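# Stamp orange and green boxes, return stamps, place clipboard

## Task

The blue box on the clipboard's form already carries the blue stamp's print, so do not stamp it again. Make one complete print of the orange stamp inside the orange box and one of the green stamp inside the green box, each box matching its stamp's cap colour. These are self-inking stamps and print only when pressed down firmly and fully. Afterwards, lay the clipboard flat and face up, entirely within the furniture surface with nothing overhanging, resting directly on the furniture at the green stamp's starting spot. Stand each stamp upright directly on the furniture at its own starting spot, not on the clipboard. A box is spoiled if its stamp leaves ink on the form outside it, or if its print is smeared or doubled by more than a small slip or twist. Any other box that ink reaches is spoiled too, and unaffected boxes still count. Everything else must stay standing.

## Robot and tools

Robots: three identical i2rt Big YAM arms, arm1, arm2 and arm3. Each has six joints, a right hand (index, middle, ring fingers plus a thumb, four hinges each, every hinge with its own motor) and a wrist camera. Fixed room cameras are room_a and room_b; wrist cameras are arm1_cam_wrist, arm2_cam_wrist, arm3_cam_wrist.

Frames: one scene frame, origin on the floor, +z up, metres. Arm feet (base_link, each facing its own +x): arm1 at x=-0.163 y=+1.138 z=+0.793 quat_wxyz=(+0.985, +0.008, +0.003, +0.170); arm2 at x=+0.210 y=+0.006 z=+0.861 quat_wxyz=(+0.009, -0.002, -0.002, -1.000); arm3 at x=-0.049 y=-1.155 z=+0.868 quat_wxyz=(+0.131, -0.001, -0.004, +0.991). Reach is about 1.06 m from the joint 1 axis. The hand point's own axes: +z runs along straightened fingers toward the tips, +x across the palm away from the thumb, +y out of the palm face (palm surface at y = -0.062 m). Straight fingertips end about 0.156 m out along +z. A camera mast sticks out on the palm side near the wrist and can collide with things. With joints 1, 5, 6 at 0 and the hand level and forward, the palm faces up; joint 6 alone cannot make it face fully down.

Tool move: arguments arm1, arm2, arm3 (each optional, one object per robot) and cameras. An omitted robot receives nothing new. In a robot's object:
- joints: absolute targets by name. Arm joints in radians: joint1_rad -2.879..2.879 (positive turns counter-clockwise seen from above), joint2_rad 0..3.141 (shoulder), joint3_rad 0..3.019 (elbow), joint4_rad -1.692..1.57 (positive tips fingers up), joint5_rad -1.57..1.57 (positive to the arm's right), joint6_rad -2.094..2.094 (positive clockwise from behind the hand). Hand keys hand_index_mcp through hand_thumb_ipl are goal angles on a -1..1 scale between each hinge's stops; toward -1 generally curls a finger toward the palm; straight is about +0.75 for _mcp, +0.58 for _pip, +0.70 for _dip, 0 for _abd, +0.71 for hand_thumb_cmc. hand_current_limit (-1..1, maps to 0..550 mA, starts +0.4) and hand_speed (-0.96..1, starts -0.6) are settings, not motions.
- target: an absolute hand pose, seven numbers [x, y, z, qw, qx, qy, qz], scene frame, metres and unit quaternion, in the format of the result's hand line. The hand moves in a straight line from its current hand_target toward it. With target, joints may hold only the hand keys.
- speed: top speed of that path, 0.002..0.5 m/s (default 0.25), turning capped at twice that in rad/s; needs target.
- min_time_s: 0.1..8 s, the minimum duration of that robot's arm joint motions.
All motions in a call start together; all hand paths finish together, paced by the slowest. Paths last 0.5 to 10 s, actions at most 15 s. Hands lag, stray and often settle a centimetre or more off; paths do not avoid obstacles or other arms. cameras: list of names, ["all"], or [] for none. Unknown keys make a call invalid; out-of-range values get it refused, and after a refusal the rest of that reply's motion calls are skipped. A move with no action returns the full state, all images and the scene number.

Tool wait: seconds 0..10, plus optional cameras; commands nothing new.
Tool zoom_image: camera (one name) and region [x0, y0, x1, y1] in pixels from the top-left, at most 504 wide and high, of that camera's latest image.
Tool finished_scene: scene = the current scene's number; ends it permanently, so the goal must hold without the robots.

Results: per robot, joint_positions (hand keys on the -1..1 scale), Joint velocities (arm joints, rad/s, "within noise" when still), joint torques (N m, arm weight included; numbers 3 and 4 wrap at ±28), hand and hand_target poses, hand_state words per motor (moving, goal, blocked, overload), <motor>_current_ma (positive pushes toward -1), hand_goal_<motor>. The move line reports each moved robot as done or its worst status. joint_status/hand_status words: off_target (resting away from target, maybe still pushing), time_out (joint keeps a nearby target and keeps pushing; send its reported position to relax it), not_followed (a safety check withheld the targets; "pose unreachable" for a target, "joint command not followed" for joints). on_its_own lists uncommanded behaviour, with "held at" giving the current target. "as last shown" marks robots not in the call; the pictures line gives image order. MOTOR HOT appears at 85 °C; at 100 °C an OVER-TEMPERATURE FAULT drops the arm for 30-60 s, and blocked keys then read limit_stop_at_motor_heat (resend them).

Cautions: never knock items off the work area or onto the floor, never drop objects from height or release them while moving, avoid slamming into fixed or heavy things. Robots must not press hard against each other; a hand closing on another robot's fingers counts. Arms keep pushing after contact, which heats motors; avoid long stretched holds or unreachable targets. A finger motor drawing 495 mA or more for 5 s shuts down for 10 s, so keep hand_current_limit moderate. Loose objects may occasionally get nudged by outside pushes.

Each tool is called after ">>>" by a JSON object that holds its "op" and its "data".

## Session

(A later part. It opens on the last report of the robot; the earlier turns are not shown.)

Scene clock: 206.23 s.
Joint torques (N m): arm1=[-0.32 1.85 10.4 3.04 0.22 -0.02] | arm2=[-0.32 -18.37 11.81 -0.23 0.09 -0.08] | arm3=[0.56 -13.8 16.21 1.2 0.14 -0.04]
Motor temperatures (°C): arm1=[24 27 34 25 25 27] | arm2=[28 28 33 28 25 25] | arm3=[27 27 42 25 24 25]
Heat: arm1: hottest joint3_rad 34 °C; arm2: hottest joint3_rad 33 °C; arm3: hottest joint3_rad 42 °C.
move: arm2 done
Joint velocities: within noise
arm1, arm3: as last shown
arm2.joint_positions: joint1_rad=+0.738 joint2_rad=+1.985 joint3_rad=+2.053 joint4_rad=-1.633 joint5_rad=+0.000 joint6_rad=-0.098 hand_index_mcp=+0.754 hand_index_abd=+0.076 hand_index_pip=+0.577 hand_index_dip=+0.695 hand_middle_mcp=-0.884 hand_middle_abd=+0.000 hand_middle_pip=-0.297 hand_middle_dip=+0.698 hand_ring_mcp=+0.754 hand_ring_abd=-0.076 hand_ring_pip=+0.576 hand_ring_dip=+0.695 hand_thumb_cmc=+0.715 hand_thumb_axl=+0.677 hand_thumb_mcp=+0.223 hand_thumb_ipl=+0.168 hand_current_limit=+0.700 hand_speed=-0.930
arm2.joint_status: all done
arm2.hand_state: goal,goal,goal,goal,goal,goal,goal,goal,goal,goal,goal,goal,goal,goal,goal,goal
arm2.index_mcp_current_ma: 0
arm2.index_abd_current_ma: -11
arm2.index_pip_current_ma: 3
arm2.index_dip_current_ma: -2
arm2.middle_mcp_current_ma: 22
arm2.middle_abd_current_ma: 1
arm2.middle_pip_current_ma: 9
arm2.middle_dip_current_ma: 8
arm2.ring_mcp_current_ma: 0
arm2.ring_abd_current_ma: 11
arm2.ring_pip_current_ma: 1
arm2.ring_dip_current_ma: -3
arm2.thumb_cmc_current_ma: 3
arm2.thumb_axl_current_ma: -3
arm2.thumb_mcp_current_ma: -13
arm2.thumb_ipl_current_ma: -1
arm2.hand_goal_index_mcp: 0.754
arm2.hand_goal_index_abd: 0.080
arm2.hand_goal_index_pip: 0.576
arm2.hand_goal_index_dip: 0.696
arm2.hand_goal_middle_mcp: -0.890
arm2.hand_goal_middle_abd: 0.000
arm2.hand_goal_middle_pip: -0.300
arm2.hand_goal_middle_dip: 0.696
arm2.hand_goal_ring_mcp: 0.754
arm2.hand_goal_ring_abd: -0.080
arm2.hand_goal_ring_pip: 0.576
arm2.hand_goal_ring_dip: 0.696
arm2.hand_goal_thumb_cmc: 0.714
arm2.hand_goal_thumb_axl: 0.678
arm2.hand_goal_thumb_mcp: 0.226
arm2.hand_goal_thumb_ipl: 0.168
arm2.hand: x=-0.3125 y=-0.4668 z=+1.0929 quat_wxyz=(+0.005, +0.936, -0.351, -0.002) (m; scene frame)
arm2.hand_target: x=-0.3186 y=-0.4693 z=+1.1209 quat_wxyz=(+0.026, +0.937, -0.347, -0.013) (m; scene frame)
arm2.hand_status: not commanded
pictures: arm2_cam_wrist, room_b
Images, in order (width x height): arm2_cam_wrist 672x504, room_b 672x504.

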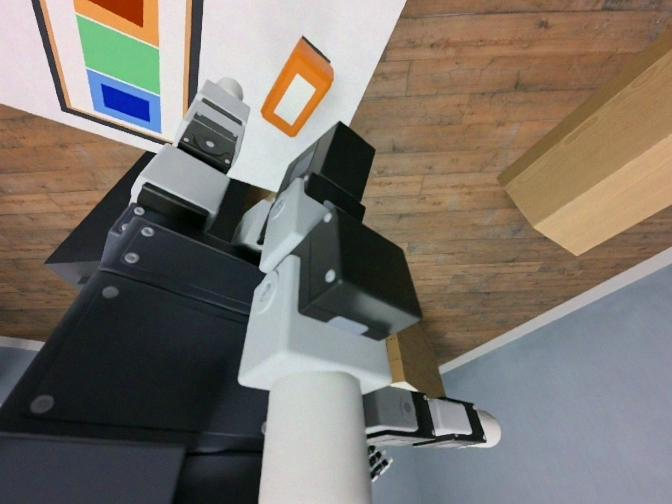

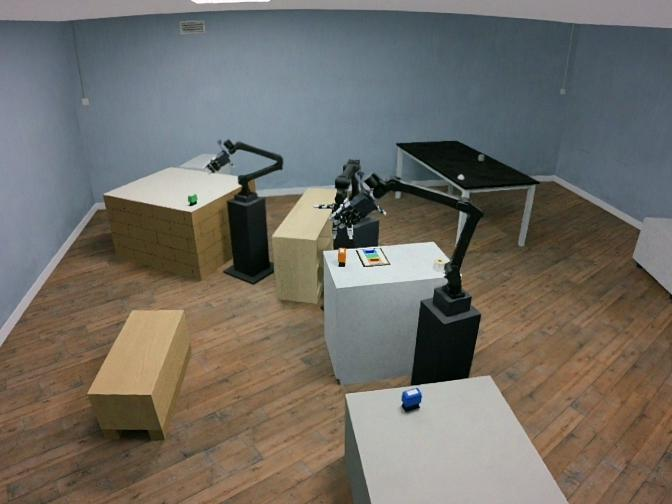

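>>> {"op": "move", "data": {"arm2": {"joints": {"joint1_rad": 1.113, "joint2_rad": 2.173, "joint3_rad": 2.27, "joint6_rad": 0.012, "hand_index_abd": 0, "hand_ring_abd": 0, "hand_middle_mcp": 0.754, "hand_middle_pip": 0.576, "hand_speed": -0.7}, "min_time_s": 1.6}, "cameras": ["arm2_cam_wrist", "arm3_cam_wrist"]}}

Scene clock: 208.53 s.
Joint torques (N m): arm1=[-0.26 1.79 10.39 3.02 0.22 -0.02] | arm2=[-0.5 -18.61 12.14 -0.29 0.13 0.19] | arm3=[0.56 -13.8 16.23 1.21 0.14 -0.04]
Motor temperatures (°C): arm1=[24 27 34 25 25 27] | arm2=[28 28 33 28 25 25] | arm3=[27 27 42 25 24 25]
Heat: arm1: hottest joint3_rad 34 °C; arm2: hottest joint3_rad 33 °C; arm3: hottest joint3_rad 42 °C.
move: arm2 done
Joint velocities: within noise
arm1, arm3: as last shown
arm2.joint_positions: joint1_rad=+1.118 joint2_rad=+2.160 joint3_rad=+2.218 joint4_rad=-1.633 joint5_rad=-0.001 joint6_rad=-0.001 hand_index_mcp=+0.754 hand_index_abd=+0.003 hand_index_pip=+0.577 hand_index_dip=+0.695 hand_middle_mcp=+0.749 hand_middle_abd=+0.000 hand_middle_pip=+0.575 hand_middle_dip=+0.698 hand_ring_mcp=+0.754 hand_ring_abd=-0.003 hand_ring_pip=+0.576 hand_ring_dip=+0.695 hand_thumb_cmc=+0.715 hand_thumb_axl=+0.677 hand_thumb_mcp=+0.223 hand_thumb_ipl=+0.168 hand_current_limit=+0.700 hand_speed=-0.700
arm2.joint_status: all done
arm2.hand_state: goal,goal,goal,goal,goal,goal,goal,goal,goal,goal,goal,goal,goal,goal,goal,goal
arm2.index_mcp_current_ma: 0
arm2.index_abd_current_ma: 8
arm2.index_pip_current_ma: 3
arm2.index_dip_current_ma: -2
arm2.middle_mcp_current_ma: -19
arm2.middle_abd_current_ma: 1
arm2.middle_pip_current_ma: -2
arm2.middle_dip_current_ma: 8
arm2.ring_mcp_current_ma: 0
arm2.ring_abd_current_ma: -7
arm2.ring_pip_current_ma: 1
arm2.ring_dip_current_ma: -3
arm2.thumb_cmc_current_ma: 3
arm2.thumb_axl_current_ma: -3
arm2.thumb_mcp_current_ma: -13
arm2.thumb_ipl_current_ma: -1
arm2.hand_goal_index_mcp: 0.754
arm2.hand_goal_index_abd: 0.000
arm2.hand_goal_index_pip: 0.576
arm2.hand_goal_index_dip: 0.696
arm2.hand_goal_middle_mcp: 0.754
arm2.hand_goal_middle_abd: 0.000
arm2.hand_goal_middle_pip: 0.576
arm2.hand_goal_middle_dip: 0.696
arm2.hand_goal_ring_mcp: 0.754
arm2.hand_goal_ring_abd: 0.000
arm2.hand_goal_ring_pip: 0.576
arm2.hand_goal_ring_dip: 0.696
arm2.hand_goal_thumb_cmc: 0.714
arm2.hand_goal_thumb_axl: 0.678
arm2.hand_goal_thumb_mcp: 0.226
arm2.hand_goal_thumb_ipl: 0.168
arm2.hand: x=-0.1271 y=-0.6681 z=+1.0469 quat_wxyz=(+0.001, +0.977, -0.215, -0.001) (m; scene frame)
arm2.hand_target: x=-0.1357 y=-0.6740 z=+1.0604 quat_wxyz=(+0.015, +0.975, -0.224, -0.004) (m; scene frame)
arm2.hand_status: not commanded
pictures: arm2_cam_wrist, arm3_cam_wrist
Images, in order (width x height): arm2_cam_wrist 672x504, arm3_cam_wrist 672x504.

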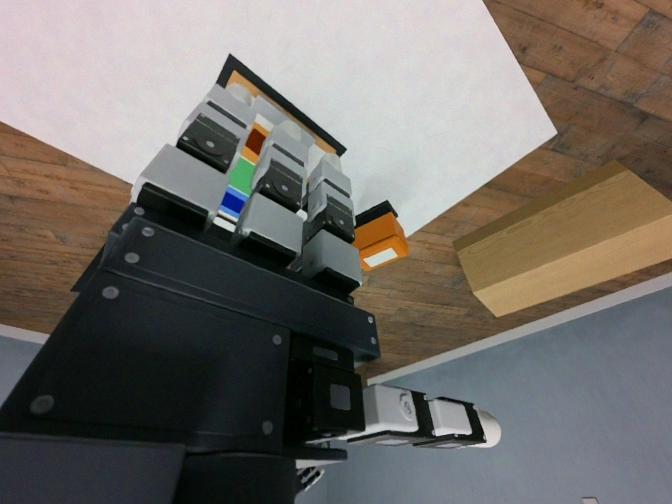

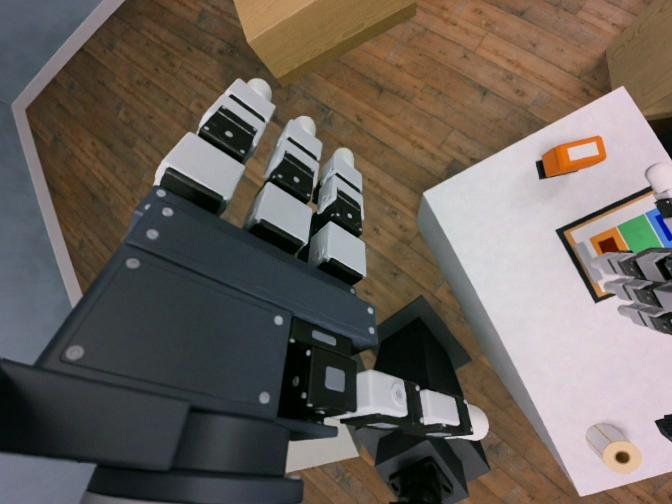

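>>> {"op": "move", "data": {"arm2": {"joints": {"joint1_rad": 1.084, "joint2_rad": 2.209, "joint3_rad": 1.954, "joint4_rad": -1.319}, "min_time_s": 1.5}, "cameras": ["arm2_cam_wrist", "arm3_cam_wrist", "room_b"]}}

>>> {"op": "zoom_image", "data": {"camera": "arm3_cam_wrist", "region": [540, 160, 672, 340]}}

>>> {"op": "zoom_image", "data": {"camera": "arm2_cam_wrist", "region": [180, 0, 420, 190]}}

Scene clock: 211.10 s.
Joint torques (N m): arm1=[-0.26 1.85 10.4 3.02 0.22 -0.02] | arm2=[-1.2 -18.73 7.62 0.54 0.13 0.19] | arm3=[0.56 -13.8 16.23 1.2 0.14 -0.04]
Motor temperatures (°C): arm1=[24 27 34 25 25 27] | arm2=[28 28 33 28 25 25] | arm3=[27 27 42 25 24 25]
Heat: arm1: hottest joint3_rad 34 °C; arm2: hottest joint3_rad 33 °C; arm3: hottest joint3_rad 42 °C.
move: arm2 done
Joint velocities: within noise
arm1, arm3: as last shown
arm2.joint_positions: joint1_rad=+1.099 joint2_rad=+2.197 joint3_rad=+1.956 joint4_rad=-1.331 joint5_rad=-0.001 joint6_rad=+0.000 hand_index_mcp=+0.754 hand_index_abd=+0.003 hand_index_pip=+0.577 hand_index_dip=+0.695 hand_middle_mcp=+0.751 hand_middle_abd=+0.000 hand_middle_pip=+0.575 hand_middle_dip=+0.698 hand_ring_mcp=+0.754 hand_ring_abd=-0.003 hand_ring_pip=+0.576 hand_ring_dip=+0.695 hand_thumb_cmc=+0.715 hand_thumb_axl=+0.677 hand_thumb_mcp=+0.223 hand_thumb_ipl=+0.168 hand_current_limit=+0.700 hand_speed=-0.700
arm2.joint_status: all done
arm2.hand_state: goal,goal,goal,goal,goal,goal,goal,goal,goal,goal,goal,goal,goal,goal,goal,goal
arm2.index_mcp_current_ma: 0
arm2.index_abd_current_ma: 8
arm2.index_pip_current_ma: 3
arm2.index_dip_current_ma: -2
arm2.middle_mcp_current_ma: -13
arm2.middle_abd_current_ma: 1
arm2.middle_pip_current_ma: -2
arm2.middle_dip_current_ma: 8
arm2.ring_mcp_current_ma: 0
arm2.ring_abd_current_ma: -7
arm2.ring_pip_current_ma: 1
arm2.ring_dip_current_ma: -3
arm2.thumb_cmc_current_ma: 3
arm2.thumb_axl_current_ma: -3
arm2.thumb_mcp_current_ma: -13
arm2.thumb_ipl_current_ma: -1
arm2.hand_goal_index_mcp: 0.754
arm2.hand_goal_index_abd: 0.000
arm2.hand_goal_index_pip: 0.576
arm2.hand_goal_index_dip: 0.696
arm2.hand_goal_middle_mcp: 0.754
arm2.hand_goal_middle_abd: 0.000
arm2.hand_goal_middle_pip: 0.576
arm2.hand_goal_middle_dip: 0.696
arm2.hand_goal_ring_mcp: 0.754
arm2.hand_goal_ring_abd: 0.000
arm2.hand_goal_ring_pip: 0.576
arm2.hand_goal_ring_dip: 0.696
arm2.hand_goal_thumb_cmc: 0.714
arm2.hand_goal_thumb_axl: 0.678
arm2.hand_goal_thumb_mcp: 0.226
arm2.hand_goal_thumb_ipl: 0.168
arm2.hand: x=-0.1411 y=-0.6620 z=+0.9234 quat_wxyz=(+0.002, +0.974, -0.225, -0.001) (m; scene frame)
arm2.hand_target: x=-0.1524 y=-0.6573 z=+0.9149 quat_wxyz=(+0.001, +0.971, -0.238, -0.001) (m; scene frame)
arm2.hand_status: not commanded
pictures: arm2_cam_wrist, arm3_cam_wrist, room_b
Images, in order (width x height): arm2_cam_wrist 672x504, arm3_cam_wrist 672x504, room_b 672x504.

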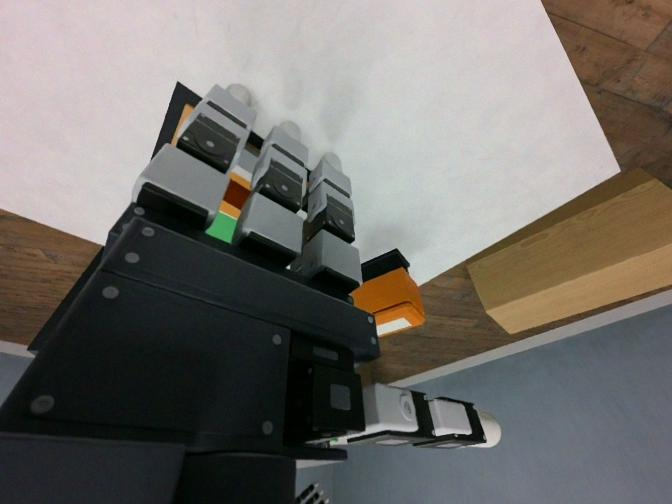

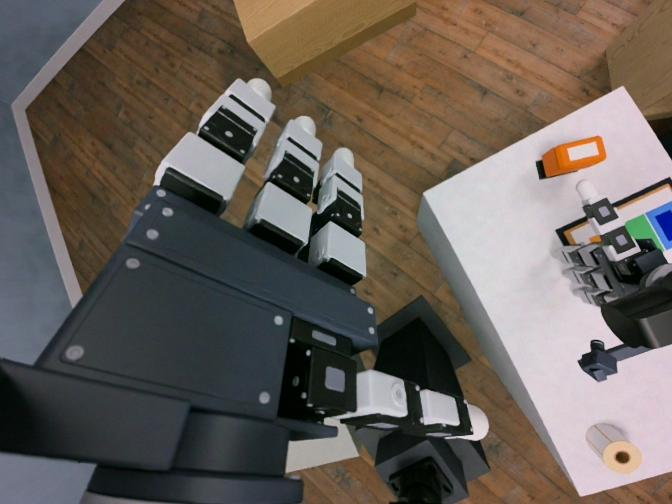

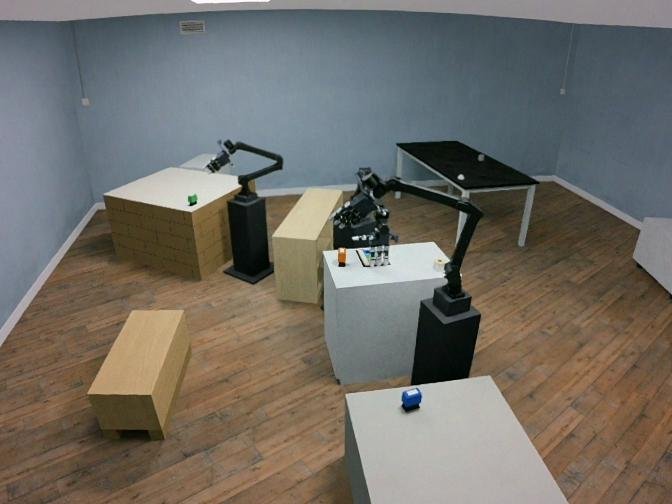

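Scaled by 2.800 from the camera's 672x504 image, which has a finer 960x720 frame.

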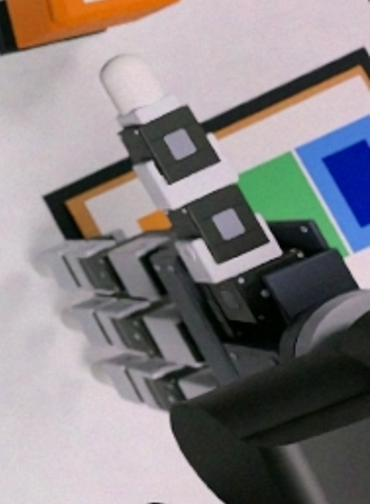

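Scaled by 2.100 from the camera's 672x504 image, which has a finer 960x720 frame.

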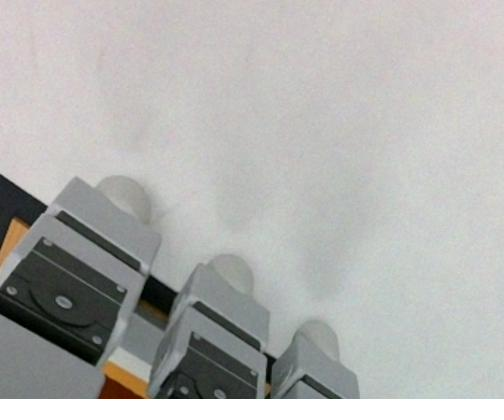

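>>> {"op": "move", "data": {"arm2": {"joints": {"joint2_rad": 2.218, "joint3_rad": 1.936, "joint4_rad": -1.292}, "min_time_s": 0.6}, "cameras": ["arm2_cam_wrist", "room_b"]}}

>>> {"op": "zoom_image", "data": {"camera": "arm2_cam_wrist", "region": [180, 0, 420, 190]}}

>>> {"op": "zoom_image", "data": {"camera": "room_b", "region": [335, 220, 415, 280]}}

Scene clock: 212.23 s.
Joint torques (N m): arm1=[-0.26 1.79 10.39 3 0.22 -0.02] | arm2=[-1.26 -18.26 7.39 0.55 0.13 0.19] | arm3=[0.56 -13.8 16.23 1.21 0.15 -0.04]
Motor temperatures (°C): arm1=[24 27 34 25 25 27] | arm2=[28 28 33 28 25 25] | arm3=[27 27 42 25 24 25]
Heat: arm1: hottest joint3_rad 34 °C; arm2: hottest joint3_rad 33 °C; arm3: hottest joint3_rad 42 °C.
move: arm2 done
Joint velocities: within noise
arm1, arm3: as last shown
arm2.joint_positions: joint1_rad=+1.099 joint2_rad=+2.199 joint3_rad=+1.941 joint4_rad=-1.304 joint5_rad=-0.001 joint6_rad=+0.000 hand_index_mcp=+0.754 hand_index_abd=+0.003 hand_index_pip=+0.577 hand_index_dip=+0.695 hand_middle_mcp=+0.751 hand_middle_abd=+0.000 hand_middle_pip=+0.575 hand_middle_dip=+0.698 hand_ring_mcp=+0.754 hand_ring_abd=-0.003 hand_ring_pip=+0.576 hand_ring_dip=+0.695 hand_thumb_cmc=+0.715 hand_thumb_axl=+0.677 hand_thumb_mcp=+0.223 hand_thumb_ipl=+0.168 hand_current_limit=+0.700 hand_speed=-0.700
arm2.joint_status: all done
arm2.hand_state: goal,goal,goal,goal,goal,goal,goal,goal,goal,goal,goal,goal,goal,goal,goal,goal
arm2.index_mcp_current_ma: 0
arm2.index_abd_current_ma: 8
arm2.index_pip_current_ma: 3
arm2.index_dip_current_ma: -2
arm2.middle_mcp_current_ma: -13
arm2.middle_abd_current_ma: 1
arm2.middle_pip_current_ma: -2
arm2.middle_dip_current_ma: 8
arm2.ring_mcp_current_ma: 0
arm2.ring_abd_current_ma: -7
arm2.ring_pip_current_ma: 1
arm2.ring_dip_current_ma: -3
arm2.thumb_cmc_current_ma: 3
arm2.thumb_axl_current_ma: -3
arm2.thumb_mcp_current_ma: -13
arm2.thumb_ipl_current_ma: -1
arm2.hand_goal_index_mcp: 0.754
arm2.hand_goal_index_abd: 0.000
arm2.hand_goal_index_pip: 0.576
arm2.hand_goal_index_dip: 0.696
arm2.hand_goal_middle_mcp: 0.754
arm2.hand_goal_middle_abd: 0.000
arm2.hand_goal_middle_pip: 0.576
arm2.hand_goal_middle_dip: 0.696
arm2.hand_goal_ring_mcp: 0.754
arm2.hand_goal_ring_abd: 0.000
arm2.hand_goal_ring_pip: 0.576
arm2.hand_goal_ring_dip: 0.696
arm2.hand_goal_thumb_cmc: 0.714
arm2.hand_goal_thumb_axl: 0.678
arm2.hand_goal_thumb_mcp: 0.226
arm2.hand_goal_thumb_ipl: 0.168
arm2.hand: x=-0.1417 y=-0.6632 z=+0.9174 quat_wxyz=(+0.007, +0.974, -0.225, -0.002) (m; scene frame)
arm2.hand_target: x=-0.1523 y=-0.6571 z=+0.9023 quat_wxyz=(+0.001, +0.971, -0.238, -0.001) (m; scene frame)
arm2.hand_status: not commanded
pictures: arm2_cam_wrist, room_b
Images, in order (width x height): arm2_cam_wrist 672x504, room_b 672x504.

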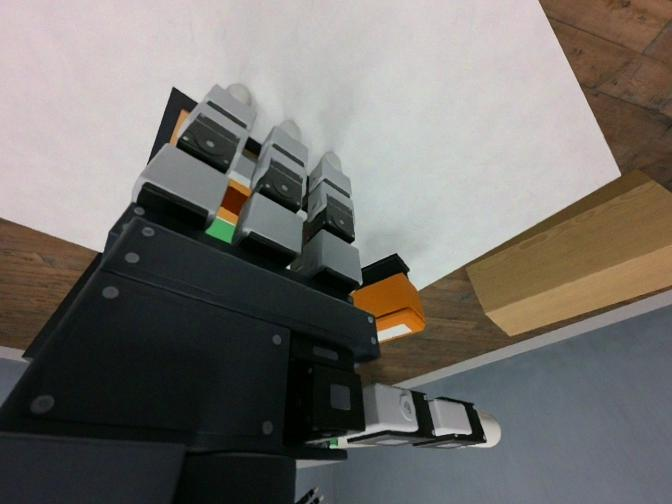

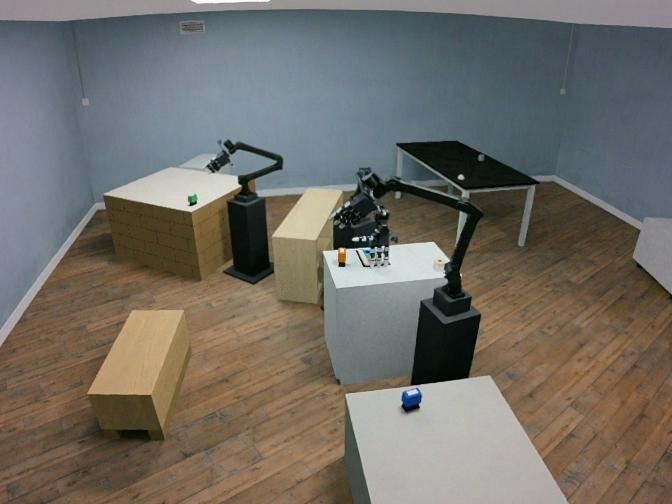

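Scaled by 2.100 from the camera's 672x504 image, which has a finer 960x720 frame.

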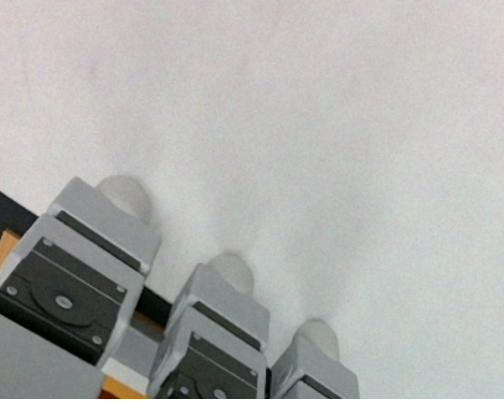

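Scaled by 6.300 from the camera's 672x504 image, which has a finer 960x720 frame.

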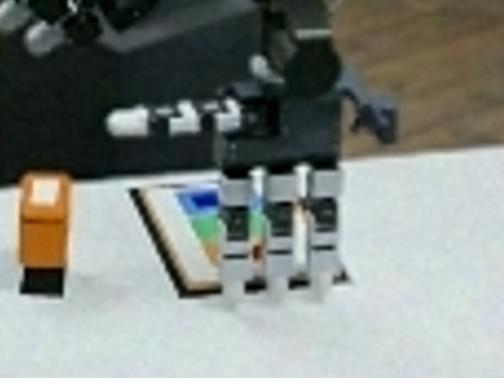

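>>> {"op": "move", "data": {"arm2": {"joints": {"joint2_rad": 2.226, "joint3_rad": 1.925, "joint4_rad": -1.278}, "min_time_s": 0.5}, "cameras": ["arm2_cam_wrist", "room_b"]}}

>>> {"op": "zoom_image", "data": {"camera": "arm2_cam_wrist", "region": [180, 0, 420, 190]}}

>>> {"op": "zoom_image", "data": {"camera": "room_b", "region": [335, 220, 415, 280]}}

Scene clock: 213.40 s.
Joint torques (N m): arm1=[-0.38 1.79 10.37 2.99 0.22 -0.03] | arm2=[-1.2 -18.32 7.24 0.58 0.12 0.19] | arm3=[0.56 -13.86 16.23 1.21 0.14 -0.04]
Motor temperatures (°C): arm1=[24 27 34 25 25 27] | arm2=[28 28 33 28 25 25] | arm3=[27 27 42 25 24 25]
Heat: arm1: hottest joint3_rad 34 °C; arm2: hottest joint3_rad 33 °C; arm3: hottest joint3_rad 42 °C.
move: arm2 done
Joint velocities: within noise
arm1, arm3: as last shown
arm2.joint_positions: joint1_rad=+1.099 joint2_rad=+2.204 joint3_rad=+1.931 joint4_rad=-1.291 joint5_rad=+0.000 joint6_rad=+0.000 hand_index_mcp=+0.753 hand_index_abd=-0.002 hand_index_pip=+0.577 hand_index_dip=+0.695 hand_middle_mcp=+0.751 hand_middle_abd=+0.000 hand_middle_pip=+0.575 hand_middle_dip=+0.698 hand_ring_mcp=+0.754 hand_ring_abd=-0.003 hand_ring_pip=+0.576 hand_ring_dip=+0.695 hand_thumb_cmc=+0.715 hand_thumb_axl=+0.677 hand_thumb_mcp=+0.223 hand_thumb_ipl=+0.168 hand_current_limit=+0.700 hand_speed=-0.700
arm2.joint_status: all done
arm2.hand_state: goal,goal,goal,goal,goal,goal,goal,goal,goal,goal,goal,goal,goal,goal,goal,goal
arm2.index_mcp_current_ma: -3
arm2.index_abd_current_ma: -5
arm2.index_pip_current_ma: 2
arm2.index_dip_current_ma: -2
arm2.middle_mcp_current_ma: -13
arm2.middle_abd_current_ma: 0
arm2.middle_pip_current_ma: -2
arm2.middle_dip_current_ma: 7
arm2.ring_mcp_current_ma: 0
arm2.ring_abd_current_ma: -7
arm2.ring_pip_current_ma: 1
arm2.ring_dip_current_ma: -3
arm2.thumb_cmc_current_ma: 3
arm2.thumb_axl_current_ma: -3
arm2.thumb_mcp_current_ma: -14
arm2.thumb_ipl_current_ma: -1
arm2.hand_goal_index_mcp: 0.754
arm2.hand_goal_index_abd: 0.000
arm2.hand_goal_index_pip: 0.576
arm2.hand_goal_index_dip: 0.696
arm2.hand_goal_middle_mcp: 0.754
arm2.hand_goal_middle_abd: 0.000
arm2.hand_goal_middle_pip: 0.576
arm2.hand_goal_middle_dip: 0.696
arm2.hand_goal_ring_mcp: 0.754
arm2.hand_goal_ring_abd: 0.000
arm2.hand_goal_ring_pip: 0.576
arm2.hand_goal_ring_dip: 0.696
arm2.hand_goal_thumb_cmc: 0.714
arm2.hand_goal_thumb_axl: 0.678
arm2.hand_goal_thumb_mcp: 0.226
arm2.hand_goal_thumb_ipl: 0.168
arm2.hand: x=-0.1416 y=-0.6629 z=+0.9103 quat_wxyz=(+0.006, +0.974, -0.225, -0.002) (m; scene frame)
arm2.hand_target: x=-0.1516 y=-0.6561 z=+0.8928 quat_wxyz=(-0.001, +0.971, -0.238, +0.000) (m; scene frame)
arm2.hand_status: not commanded
pictures: arm2_cam_wrist, room_b
Images, in order (width x height): arm2_cam_wrist 672x504, room_b 672x504.

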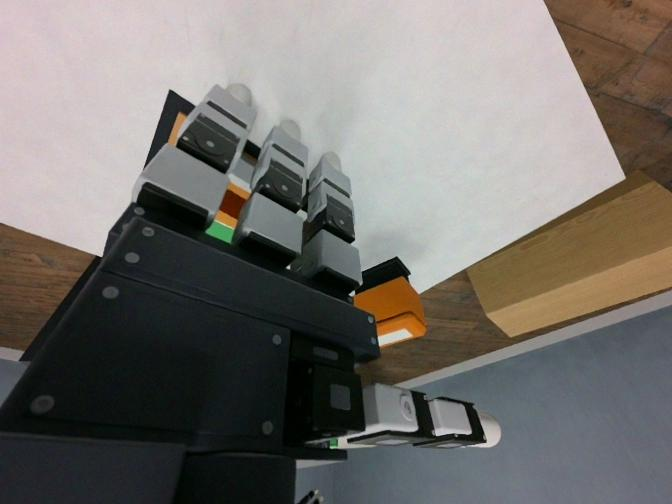

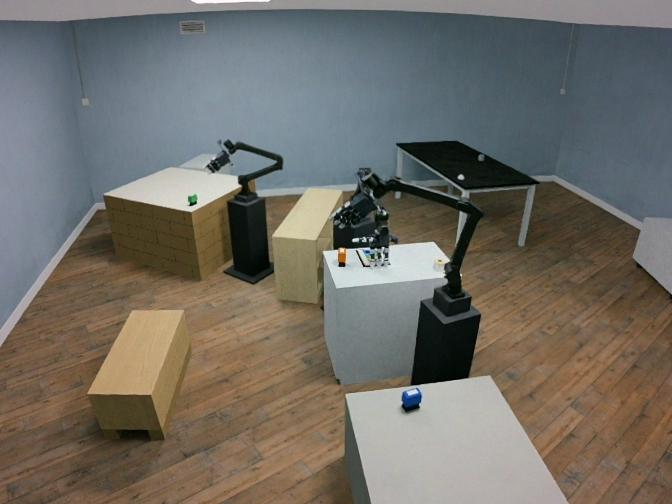

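Scaled by 2.100 from the camera's 672x504 image, which has a finer 960x720 frame.

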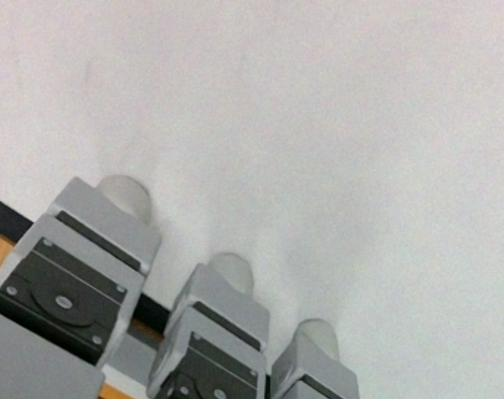

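Scaled by 6.300 from the camera's 672x504 image, which has a finer 960x720 frame.

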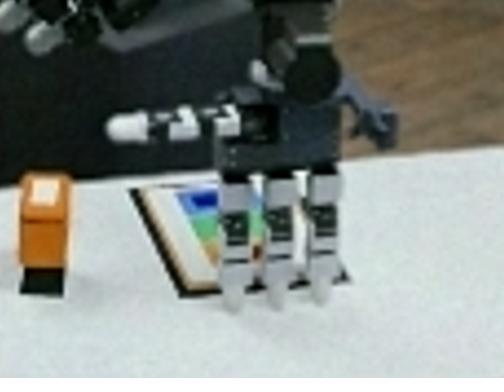

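>>> {"op": "move", "data": {"arm2": {"joints": {"joint2_rad": 2.159, "joint3_rad": 1.866, "joint4_rad": -1.257}, "min_time_s": 0.8}, "cameras": ["arm2_cam_wrist", "room_b"]}}

>>> {"op": "zoom_image", "data": {"camera": "arm2_cam_wrist", "region": [150, 50, 390, 240]}}

>>> {"op": "zoom_image", "data": {"camera": "room_b", "region": [335, 220, 415, 280]}}

Scene clock: 215.17 s.
Joint torques (N m): arm1=[-0.26 1.85 10.39 3 0.22 -0.02] | arm2=[-1.26 -20.37 7.04 0.5 0.11 0.19] | arm3=[0.5 -13.86 16.23 1.21 0.14 -0.04]
Motor temperatures (°C): arm1=[24 27 34 25 25 27] | arm2=[28 28 33 28 25 25] | arm3=[27 27 42 25 24 25]
Heat: arm1: hottest joint3_rad 34 °C; arm2: hottest joint3_rad 33 °C; arm3: hottest joint3_rad 42 °C.
move: arm2 done
Joint velocities: within noise
arm1, arm3: as last shown
arm2.joint_positions: joint1_rad=+1.099 joint2_rad=+2.172 joint3_rad=+1.874 joint4_rad=-1.268 joint5_rad=+0.000 joint6_rad=+0.000 hand_index_mcp=+0.741 hand_index_abd=-0.002 hand_index_pip=+0.569 hand_index_dip=+0.693 hand_middle_mcp=+0.751 hand_middle_abd=+0.000 hand_middle_pip=+0.575 hand_middle_dip=+0.698 hand_ring_mcp=+0.754 hand_ring_abd=-0.003 hand_ring_pip=+0.576 hand_ring_dip=+0.695 hand_thumb_cmc=+0.715 hand_thumb_axl=+0.677 hand_thumb_mcp=+0.223 hand_thumb_ipl=+0.168 hand_current_limit=+0.700 hand_speed=-0.700
arm2.joint_status: all done
arm2.hand_state: goal,goal,goal,goal,goal,goal,goal,goal,goal,goal,goal,goal,goal,goal,goal,goal
arm2.index_mcp_current_ma: -55
arm2.index_abd_current_ma: -7
arm2.index_pip_current_ma: -27
arm2.index_dip_current_ma: -11
arm2.middle_mcp_current_ma: -13
arm2.middle_abd_current_ma: 0
arm2.middle_pip_current_ma: -2
arm2.middle_dip_current_ma: 7
arm2.ring_mcp_current_ma: 0
arm2.ring_abd_current_ma: -7
arm2.ring_pip_current_ma: 1
arm2.ring_dip_current_ma: -3
arm2.thumb_cmc_current_ma: 3
arm2.thumb_axl_current_ma: -3
arm2.thumb_mcp_current_ma: -14
arm2.thumb_ipl_current_ma: -1
arm2.hand_goal_index_mcp: 0.754
arm2.hand_goal_index_abd: 0.000
arm2.hand_goal_index_pip: 0.576
arm2.hand_goal_index_dip: 0.696
arm2.hand_goal_middle_mcp: 0.754
arm2.hand_goal_middle_abd: 0.000
arm2.hand_goal_middle_pip: 0.576
arm2.hand_goal_middle_dip: 0.696
arm2.hand_goal_ring_mcp: 0.754
arm2.hand_goal_ring_abd: 0.000
arm2.hand_goal_ring_pip: 0.576
arm2.hand_goal_ring_dip: 0.696
arm2.hand_goal_thumb_cmc: 0.714
arm2.hand_goal_thumb_axl: 0.678
arm2.hand_goal_thumb_mcp: 0.226
arm2.hand_goal_thumb_ipl: 0.168
arm2.hand: x=-0.1364 y=-0.6522 z=+0.9099 quat_wxyz=(+0.005, +0.974, -0.225, -0.002) (m; scene frame)
arm2.hand_target: x=-0.1470 y=-0.6470 z=+0.9165 quat_wxyz=(+0.013, +0.971, -0.238, -0.004) (m; scene frame)
arm2.hand_status: not commanded
pictures: arm2_cam_wrist, room_b
Images, in order (width x height): arm2_cam_wrist 672x504, room_b 672x504.

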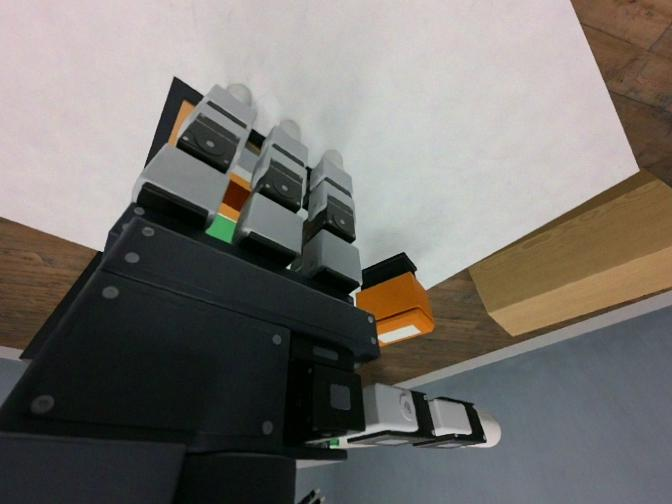

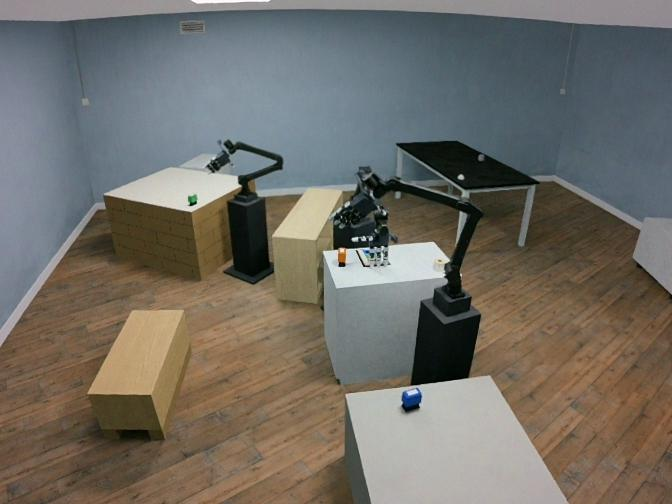

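Scaled by 2.100 from the camera's 672x504 image, which has a finer 960x720 frame.

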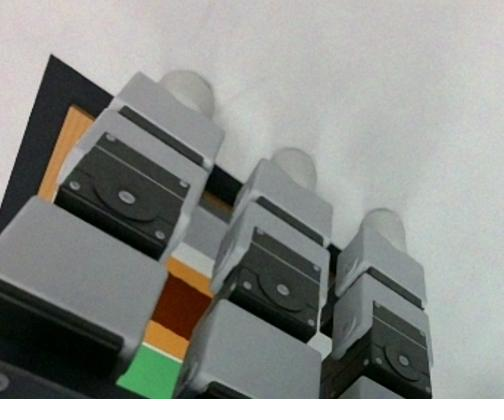

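Scaled by 6.300 from the camera's 672x504 image, which has a finer 960x720 frame.

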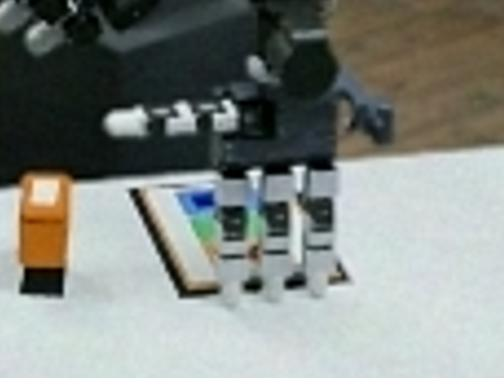

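>>> {"op": "move", "data": {"arm2": {"joints": {"joint2_rad": 2.0945, "joint3_rad": 1.758, "joint4_rad": -1.215}, "min_time_s": 1.0}, "cameras": ["arm2_cam_wrist", "room_b"]}}

>>> {"op": "zoom_image", "data": {"camera": "arm2_cam_wrist", "region": [150, 50, 390, 240]}}

>>> {"op": "zoom_image", "data": {"camera": "room_b", "region": [335, 220, 415, 280]}}

Scene clock: 216.83 s.
Joint torques (N m): arm1=[-0.26 1.85 10.39 3.02 0.21 -0.01] | arm2=[-1.2 -19.55 6.95 0.5 0.11 0.19] | arm3=[0.56 -13.86 16.24 1.21 0.15 -0.04]
Motor temperatures (°C): arm1=[24 27 34 25 25 27] | arm2=[28 28 33 28 25 25] | arm3=[27 27 42 25 24 25]
Heat: arm1: hottest joint3_rad 34 °C; arm2: hottest joint3_rad 33 °C; arm3: hottest joint3_rad 42 °C.
move: arm2 done
Joint velocities: within noise
arm1, arm3: as last shown
arm2.joint_positions: joint1_rad=+1.099 joint2_rad=+2.108 joint3_rad=+1.766 joint4_rad=-1.225 joint5_rad=+0.000 joint6_rad=+0.000 hand_index_mcp=+0.746 hand_index_abd=-0.002 hand_index_pip=+0.571 hand_index_dip=+0.693 hand_middle_mcp=+0.749 hand_middle_abd=+0.000 hand_middle_pip=+0.574 hand_middle_dip=+0.696 hand_ring_mcp=+0.751 hand_ring_abd=-0.003 hand_ring_pip=+0.575 hand_ring_dip=+0.695 hand_thumb_cmc=+0.715 hand_thumb_axl=+0.677 hand_thumb_mcp=+0.223 hand_thumb_ipl=+0.168 hand_current_limit=+0.700 hand_speed=-0.700
arm2.joint_status: all done
arm2.hand_state: goal,goal,goal,goal,goal,goal,goal,goal,goal,goal,goal,goal,goal,goal,goal,goal
arm2.index_mcp_current_ma: -31
arm2.index_abd_current_ma: -7
arm2.index_pip_current_ma: -19
arm2.index_dip_current_ma: -11
arm2.middle_mcp_current_ma: -18
arm2.middle_abd_current_ma: 0
arm2.middle_pip_current_ma: -7
arm2.middle_dip_current_ma: 1
arm2.ring_mcp_current_ma: -11
arm2.ring_abd_current_ma: -7
arm2.ring_pip_current_ma: -2
arm2.ring_dip_current_ma: -3
arm2.thumb_cmc_current_ma: 3
arm2.thumb_axl_current_ma: -3
arm2.thumb_mcp_current_ma: -14
arm2.thumb_ipl_current_ma: -1
arm2.hand_goal_index_mcp: 0.754
arm2.hand_goal_index_abd: 0.000
arm2.hand_goal_index_pip: 0.576
arm2.hand_goal_index_dip: 0.696
arm2.hand_goal_middle_mcp: 0.754
arm2.hand_goal_middle_abd: 0.000
arm2.hand_goal_middle_pip: 0.576
arm2.hand_goal_middle_dip: 0.696
arm2.hand_goal_ring_mcp: 0.754
arm2.hand_goal_ring_abd: 0.000
arm2.hand_goal_ring_pip: 0.576
arm2.hand_goal_ring_dip: 0.696
arm2.hand_goal_thumb_cmc: 0.714
arm2.hand_goal_thumb_axl: 0.678
arm2.hand_goal_thumb_mcp: 0.226
arm2.hand_goal_thumb_ipl: 0.168
arm2.hand: x=-0.1259 y=-0.6307 z=+0.9101 quat_wxyz=(+0.004, +0.974, -0.225, -0.002) (m; scene frame)
arm2.hand_target: x=-0.1362 y=-0.6257 z=+0.9170 quat_wxyz=(+0.012, +0.971, -0.238, -0.004) (m; scene frame)
arm2.hand_status: not commanded
pictures: arm2_cam_wrist, room_b
Images, in order (width x height): arm2_cam_wrist 672x504, room_b 672x504.

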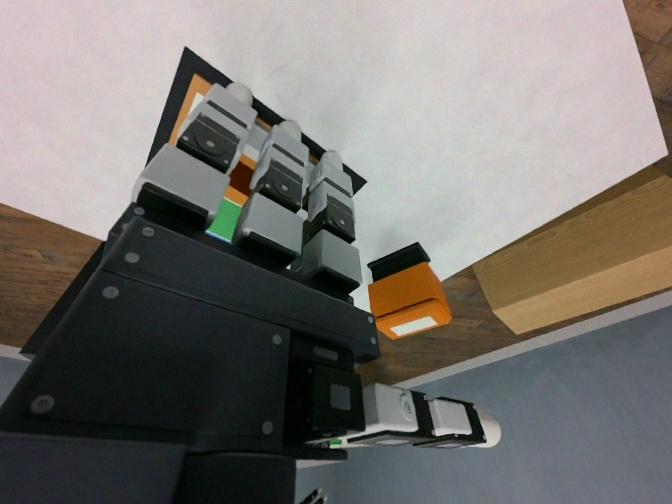

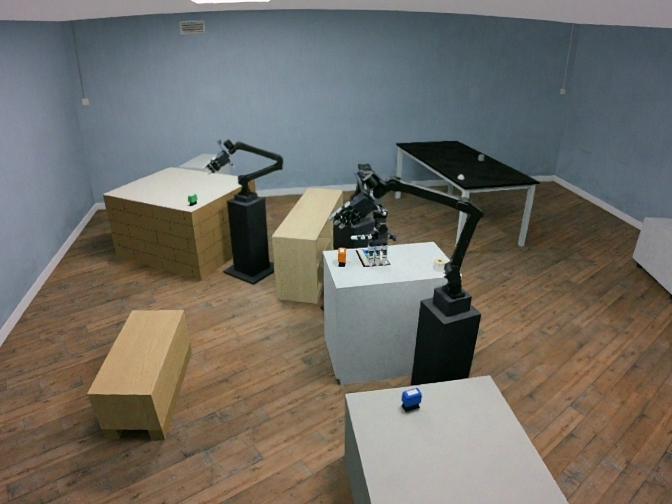

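Scaled by 2.100 from the camera's 672x504 image, which has a finer 960x720 frame.

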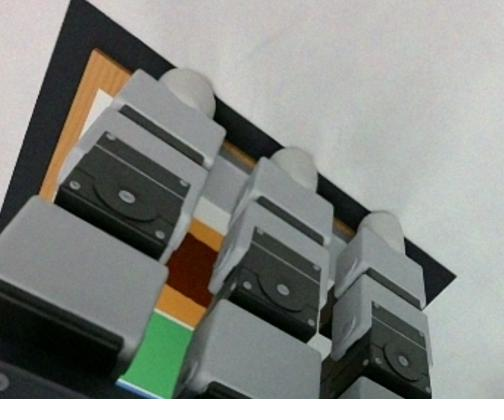

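Scaled by 6.300 from the camera's 672x504 image, which has a finer 960x720 frame.

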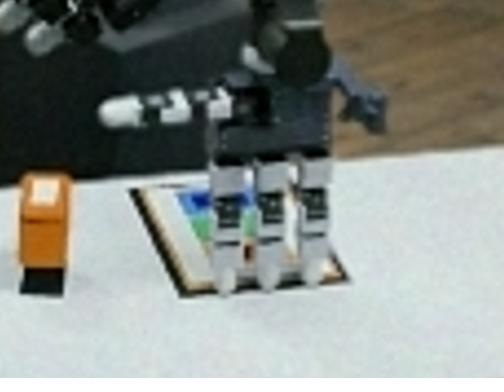

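>>> {"op": "move", "data": {"arm2": {"joints": {"joint3_rad": 1.845, "joint4_rad": -1.265}, "min_time_s": 0.5}}}

>>> {"op": "move", "data": {"arm2": {"joints": {"joint2_rad": 2.242, "joint3_rad": 2.06, "joint4_rad": -1.364}, "min_time_s": 1.0}, "cameras": ["arm2_cam_wrist"]}}

>>> {"op": "zoom_image", "data": {"camera": "arm2_cam_wrist", "region": [150, 50, 390, 240]}}

Scene clock: 218.47 s.
Joint torques (N m): arm1=[-0.26 1.79 10.37 3.02 0.22 -0.02] | arm2=[-1.26 -19.6 11.26 -0.28 0.11 0.19] | arm3=[0.56 -13.86 16.23 1.21 0.14 -0.04]
Motor temperatures (°C): arm1=[24 27 34 25 25 27] | arm2=[28 28 33 28 25 25] | arm3=[27 27 43 25 24 25]
Heat: arm1: hottest joint3_rad 34 °C; arm2: hottest joint3_rad 33 °C; arm3: hottest joint3_rad 43 °C.
move: arm2 done
Joint velocities: within noise
arm1.joint_positions: joint1_rad=+2.502 joint2_rad=+0.294 joint3_rad=+0.686 joint4_rad=-0.986 joint5_rad=-0.050 joint6_rad=+1.110 hand_index_mcp=+0.755 hand_index_abd=+0.001 hand_index_pip=+0.577 hand_index_dip=+0.696 hand_middle_mcp=+0.755 hand_middle_abd=+0.001 hand_middle_pip=+0.577 hand_middle_dip=+0.696 hand_ring_mcp=+0.755 hand_ring_abd=+0.001 hand_ring_pip=+0.577 hand_ring_dip=+0.696 hand_thumb_cmc=+0.715 hand_thumb_axl=+0.677 hand_thumb_mcp=+0.225 hand_thumb_ipl=+0.168 hand_current_limit=+0.400 hand_speed=-0.600
arm1.joint_status: not commanded
arm1.hand_state: goal,goal,goal,goal,goal,goal,goal,goal,goal,goal,goal,goal,goal,goal,goal,goal
arm1.index_mcp_current_ma: 1
arm1.index_abd_current_ma: 0
arm1.index_pip_current_ma: 0
arm1.index_dip_current_ma: 0
arm1.middle_mcp_current_ma: 1
arm1.middle_abd_current_ma: 0
arm1.middle_pip_current_ma: 0
arm1.middle_dip_current_ma: 0
arm1.ring_mcp_current_ma: 1
arm1.ring_abd_current_ma: 0
arm1.ring_pip_current_ma: 0
arm1.ring_dip_current_ma: 0
arm1.thumb_cmc_current_ma: 0
arm1.thumb_axl_current_ma: 0
arm1.thumb_mcp_current_ma: 0
arm1.thumb_ipl_current_ma: 0
arm1.hand_goal_index_mcp: 0.754
arm1.hand_goal_index_abd: 0.000
arm1.hand_goal_index_pip: 0.576
arm1.hand_goal_index_dip: 0.696
arm1.hand_goal_middle_mcp: 0.754
arm1.hand_goal_middle_abd: 0.000
arm1.hand_goal_middle_pip: 0.576
arm1.hand_goal_middle_dip: 0.696
arm1.hand_goal_ring_mcp: 0.754
arm1.hand_goal_ring_abd: 0.000
arm1.hand_goal_ring_pip: 0.576
arm1.hand_goal_ring_dip: 0.696
arm1.hand_goal_thumb_cmc: 0.714
arm1.hand_goal_thumb_axl: 0.678
arm1.hand_goal_thumb_mcp: 0.226
arm1.hand_goal_thumb_ipl: 0.168
arm1.hand: x=-0.3774 y=+1.2809 z=+1.1214 quat_wxyz=(-0.447, -0.086, +0.876, +0.160) (m; scene frame)
arm1.hand_target: x=-0.3780 y=+1.2784 z=+1.1299 quat_wxyz=(-0.462, -0.085, +0.868, +0.161) (m; scene frame)
arm1.hand_status: not commanded
arm2.joint_positions: joint1_rad=+1.099 joint2_rad=+2.107 joint3_rad=+1.800 joint4_rad=-1.254 joint5_rad=+0.000 joint6_rad=+0.000 hand_index_mcp=+0.750 hand_index_abd=-0.002 hand_index_pip=+0.573 hand_index_dip=+0.693 hand_middle_mcp=+0.750 hand_middle_abd=+0.000 hand_middle_pip=+0.574 hand_middle_dip=+0.696 hand_ring_mcp=+0.750 hand_ring_abd=-0.003 hand_ring_pip=+0.575 hand_ring_dip=+0.695 hand_thumb_cmc=+0.715 hand_thumb_axl=+0.677 hand_thumb_mcp=+0.223 hand_thumb_ipl=+0.168 hand_current_limit=+0.700 hand_speed=-0.700
arm2.joint_status: all done
arm2.hand_state: goal,goal,goal,goal,goal,goal,goal,goal,goal,goal,goal,goal,goal,goal,goal,goal
arm2.index_mcp_current_ma: -16
arm2.index_abd_current_ma: -7
arm2.index_pip_current_ma: -10
arm2.index_dip_current_ma: -9
arm2.middle_mcp_current_ma: -17
arm2.middle_abd_current_ma: 0
arm2.middle_pip_current_ma: -7
arm2.middle_dip_current_ma: 1
arm2.ring_mcp_current_ma: -16
arm2.ring_abd_current_ma: -7
arm2.ring_pip_current_ma: -3
arm2.ring_dip_current_ma: -3
arm2.thumb_cmc_current_ma: 3
arm2.thumb_axl_current_ma: -3
arm2.thumb_mcp_current_ma: -14
arm2.thumb_ipl_current_ma: -1
arm2.hand_goal_index_mcp: 0.754
arm2.hand_goal_index_abd: 0.000
arm2.hand_goal_index_pip: 0.576
arm2.hand_goal_index_dip: 0.696
arm2.hand_goal_middle_mcp: 0.754
arm2.hand_goal_middle_abd: 0.000
arm2.hand_goal_middle_pip: 0.576
arm2.hand_goal_middle_dip: 0.696
arm2.hand_goal_ring_mcp: 0.754
arm2.hand_goal_ring_abd: 0.000
arm2.hand_goal_ring_pip: 0.576
arm2.hand_goal_ring_dip: 0.696
arm2.hand_goal_thumb_cmc: 0.714
arm2.hand_goal_thumb_axl: 0.678
arm2.hand_goal_thumb_mcp: 0.226
arm2.hand_goal_thumb_ipl: 0.168
arm2.hand: x=-0.1283 y=-0.6357 z=+0.9238 quat_wxyz=(+0.007, +0.974, -0.225, -0.002) (m; scene frame)
arm2.hand_target: x=-0.1446 y=-0.6423 z=+0.9526 quat_wxyz=(+0.030, +0.971, -0.238, -0.008) (m; scene frame)
arm2.hand_status: not commanded
arm3.joint_positions: joint1_rad=-0.453 joint2_rad=+1.347 joint3_rad=+1.634 joint4_rad=-0.983 joint5_rad=+0.015 joint6_rad=+1.042 hand_index_mcp=+0.755 hand_index_abd=+0.000 hand_index_pip=+0.577 hand_index_dip=+0.696 hand_middle_mcp=+0.756 hand_middle_abd=+0.000 hand_middle_pip=+0.577 hand_middle_dip=+0.696 hand_ring_mcp=+0.756 hand_ring_abd=+0.000 hand_ring_pip=+0.577 hand_ring_dip=+0.696 hand_thumb_cmc=+0.715 hand_thumb_axl=+0.677 hand_thumb_mcp=+0.225 hand_thumb_ipl=+0.168 hand_current_limit=+0.400 hand_speed=-0.600
arm3.joint_status: not commanded
arm3.hand_state: goal,goal,goal,goal,goal,goal,goal,goal,goal,goal,goal,goal,goal,goal,goal,goal
arm3.index_mcp_current_ma: 2
arm3.index_abd_current_ma: 0
arm3.index_pip_current_ma: 1
arm3.index_dip_current_ma: 0
arm3.middle_mcp_current_ma: 3
arm3.middle_abd_current_ma: 0
arm3.middle_pip_current_ma: 1
arm3.middle_dip_current_ma: 0
arm3.ring_mcp_current_ma: 3
arm3.ring_abd_current_ma: 0
arm3.ring_pip_current_ma: 1
arm3.ring_dip_current_ma: 0
arm3.thumb_cmc_current_ma: 2
arm3.thumb_axl_current_ma: -1
arm3.thumb_mcp_current_ma: -2
arm3.thumb_ipl_current_ma: -1
arm3.hand_goal_index_mcp: 0.754
arm3.hand_goal_index_abd: 0.000
arm3.hand_goal_index_pip: 0.576
arm3.hand_goal_index_dip: 0.696
arm3.hand_goal_middle_mcp: 0.754
arm3.hand_goal_middle_abd: 0.000
arm3.hand_goal_middle_pip: 0.576
arm3.hand_goal_middle_dip: 0.696
arm3.hand_goal_ring_mcp: 0.754
arm3.hand_goal_ring_abd: 0.000
arm3.hand_goal_ring_pip: 0.576
arm3.hand_goal_ring_dip: 0.696
arm3.hand_goal_thumb_cmc: 0.714
arm3.hand_goal_thumb_axl: 0.678
arm3.hand_goal_thumb_mcp: 0.226
arm3.hand_goal_thumb_ipl: 0.168
arm3.hand: x=-0.4257 y=-0.7152 z=+1.3526 quat_wxyz=(-0.339, +0.086, +0.901, +0.256) (m; scene frame)
arm3.hand_target: x=-0.4266 y=-0.7165 z=+1.3735 quat_wxyz=(-0.348, +0.086, +0.896, +0.263) (m; scene frame)
arm3.hand_status: not commanded
pictures: none

Scene clock: 220.03 s.
Joint torques (N m): arm1=[-0.32 1.85 10.37 3.02 0.21 -0.02] | arm2=[-1.2 -19.14 11.78 -0.27 0.11 0.19] | arm3=[0.56 -13.86 16.23 1.21 0.14 -0.04]
Motor temperatures (°C): arm1=[24 27 34 25 25 27] | arm2=[28 28 33 28 25 25] | arm3=[27 27 43 25 24 25]
Heat: arm1: hottest joint3_rad 34 °C; arm2: hottest joint3_rad 33 °C; arm3: hottest joint3_rad 43 °C.
move: arm2 done
Joint velocities: within noise
arm1, arm3: as last shown
arm2.joint_positions: joint1_rad=+1.099 joint2_rad=+2.230 joint3_rad=+2.010 joint4_rad=-1.354 joint5_rad=+0.000 joint6_rad=+0.000 hand_index_mcp=+0.751 hand_index_abd=-0.002 hand_index_pip=+0.573 hand_index_dip=+0.693 hand_middle_mcp=+0.750 hand_middle_abd=+0.000 hand_middle_pip=+0.574 hand_middle_dip=+0.696 hand_ring_mcp=+0.750 hand_ring_abd=-0.003 hand_ring_pip=+0.575 hand_ring_dip=+0.695 hand_thumb_cmc=+0.715 hand_thumb_axl=+0.677 hand_thumb_mcp=+0.223 hand_thumb_ipl=+0.168 hand_current_limit=+0.700 hand_speed=-0.700
arm2.joint_status: all done
arm2.hand_state: goal,goal,goal,goal,goal,goal,goal,goal,goal,goal,goal,goal,goal,goal,goal,goal
arm2.index_mcp_current_ma: -12
arm2.index_abd_current_ma: -7
arm2.index_pip_current_ma: -9
arm2.index_dip_current_ma: -9
arm2.middle_mcp_current_ma: -13
arm2.middle_abd_current_ma: 0
arm2.middle_pip_current_ma: -7
arm2.middle_dip_current_ma: 1
arm2.ring_mcp_current_ma: -13
arm2.ring_abd_current_ma: -7
arm2.ring_pip_current_ma: -3
arm2.ring_dip_current_ma: -3
arm2.thumb_cmc_current_ma: 3
arm2.thumb_axl_current_ma: -3
arm2.thumb_mcp_current_ma: -14
arm2.thumb_ipl_current_ma: -1
arm2.hand_goal_index_mcp: 0.754
arm2.hand_goal_index_abd: 0.000
arm2.hand_goal_index_pip: 0.576
arm2.hand_goal_index_dip: 0.696
arm2.hand_goal_middle_mcp: 0.754
arm2.hand_goal_middle_abd: 0.000
arm2.hand_goal_middle_pip: 0.576
arm2.hand_goal_middle_dip: 0.696
arm2.hand_goal_ring_mcp: 0.754
arm2.hand_goal_ring_abd: 0.000
arm2.hand_goal_ring_pip: 0.576
arm2.hand_goal_ring_dip: 0.696
arm2.hand_goal_thumb_cmc: 0.714
arm2.hand_goal_thumb_axl: 0.678
arm2.hand_goal_thumb_mcp: 0.226
arm2.hand_goal_thumb_ipl: 0.168
arm2.hand: x=-0.1456 y=-0.6711 z=+0.9224 quat_wxyz=(+0.001, +0.974, -0.225, -0.001) (m; scene frame)
arm2.hand_target: x=-0.1619 y=-0.6765 z=+0.9354 quat_wxyz=(+0.015, +0.971, -0.238, -0.004) (m; scene frame)
arm2.hand_status: not commanded
pictures: arm2_cam_wrist
Images, in order (width x height): arm2_cam_wrist 672x504.

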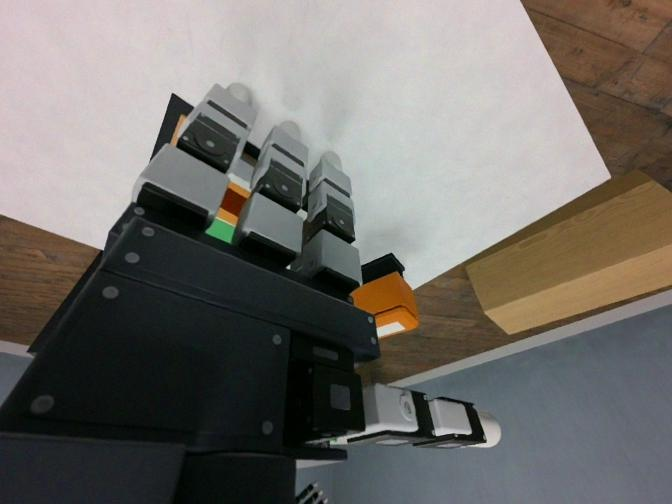

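Scaled by 2.100 from the camera's 672x504 image, which has a finer 960x720 frame.

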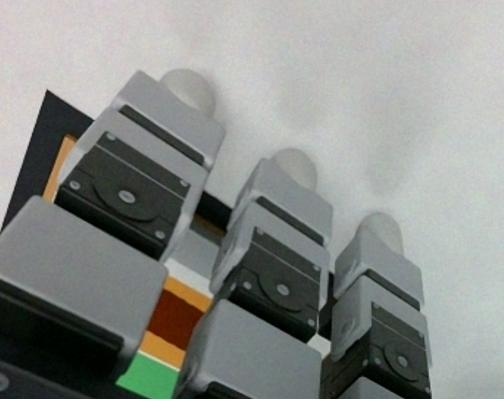

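>>> {"op": "move", "data": {"arm2": {"joints": {"joint3_rad": 1.962, "joint4_rad": -1.296}, "min_time_s": 0.8}, "cameras": ["arm2_cam_wrist"]}}

Scene clock: 221.57 s.
Joint torques (N m): arm1=[-0.26 1.79 10.4 3.03 0.23 -0.02] | arm2=[-1.2 -19.14 6.8 0.55 0.11 0.19] | arm3=[0.56 -13.8 16.23 1.21 0.14 -0.04]
Motor temperatures (°C): arm1=[24 27 34 25 25 27] | arm2=[28 28 33 28 25 25] | arm3=[27 27 43 25 24 25]
Heat: arm1: hottest joint3_rad 34 °C; arm2: hottest joint3_rad 33 °C; arm3: hottest joint3_rad 43 °C.
move: arm2 done
Joint velocities: within noise
arm1, arm3: as last shown
arm2.joint_positions: joint1_rad=+1.098 joint2_rad=+2.229 joint3_rad=+1.974 joint4_rad=-1.308 joint5_rad=+0.000 joint6_rad=+0.000 hand_index_mcp=+0.750 hand_index_abd=-0.004 hand_index_pip=+0.573 hand_index_dip=+0.693 hand_middle_mcp=+0.750 hand_middle_abd=-0.003 hand_middle_pip=+0.573 hand_middle_dip=+0.696 hand_ring_mcp=+0.751 hand_ring_abd=-0.002 hand_ring_pip=+0.575 hand_ring_dip=+0.695 hand_thumb_cmc=+0.715 hand_thumb_axl=+0.677 hand_thumb_mcp=+0.222 hand_thumb_ipl=+0.168 hand_current_limit=+0.700 hand_speed=-0.700
arm2.joint_status: all done
arm2.hand_state: goal,goal,goal,goal,goal,goal,goal,goal,goal,goal,goal,goal,goal,goal,goal,goal
arm2.index_mcp_current_ma: -15
arm2.index_abd_current_ma: -13
arm2.index_pip_current_ma: -10
arm2.index_dip_current_ma: -9
arm2.middle_mcp_current_ma: -17
arm2.middle_abd_current_ma: -9
arm2.middle_pip_current_ma: -9
arm2.middle_dip_current_ma: -1
arm2.ring_mcp_current_ma: -13
arm2.ring_abd_current_ma: -7
arm2.ring_pip_current_ma: -3
arm2.ring_dip_current_ma: -3
arm2.thumb_cmc_current_ma: 3
arm2.thumb_axl_current_ma: -3
arm2.thumb_mcp_current_ma: -17
arm2.thumb_ipl_current_ma: -1
arm2.hand_goal_index_mcp: 0.754
arm2.hand_goal_index_abd: 0.000
arm2.hand_goal_index_pip: 0.576
arm2.hand_goal_index_dip: 0.696
arm2.hand_goal_middle_mcp: 0.754
arm2.hand_goal_middle_abd: 0.000
arm2.hand_goal_middle_pip: 0.576
arm2.hand_goal_middle_dip: 0.696
arm2.hand_goal_ring_mcp: 0.754
arm2.hand_goal_ring_abd: 0.000
arm2.hand_goal_ring_pip: 0.576
arm2.hand_goal_ring_dip: 0.696
arm2.hand_goal_thumb_cmc: 0.714
arm2.hand_goal_thumb_axl: 0.678
arm2.hand_goal_thumb_mcp: 0.226
arm2.hand_goal_thumb_ipl: 0.168
arm2.hand: x=-0.1456 y=-0.6702 z=+0.9100 quat_wxyz=(+0.006, +0.974, -0.225, -0.002) (m; scene frame)
arm2.hand_target: x=-0.1550 y=-0.6622 z=+0.8960 quat_wxyz=(+0.000, +0.971, -0.238, -0.001) (m; scene frame)
arm2.hand_status: not commanded
pictures: arm2_cam_wrist
Images, in order (width x height): arm2_cam_wrist 672x504.

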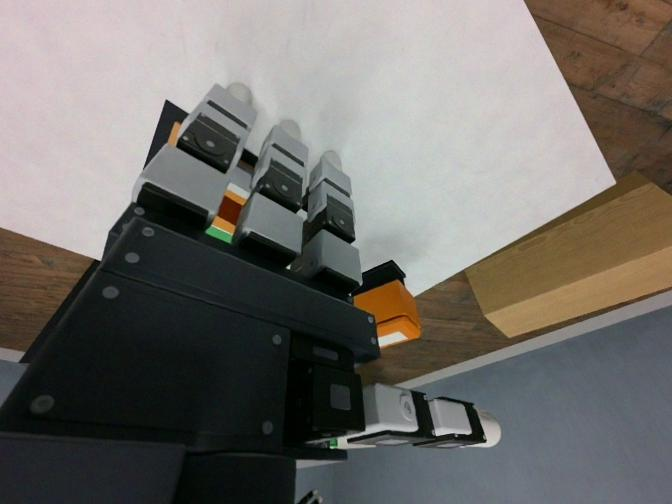

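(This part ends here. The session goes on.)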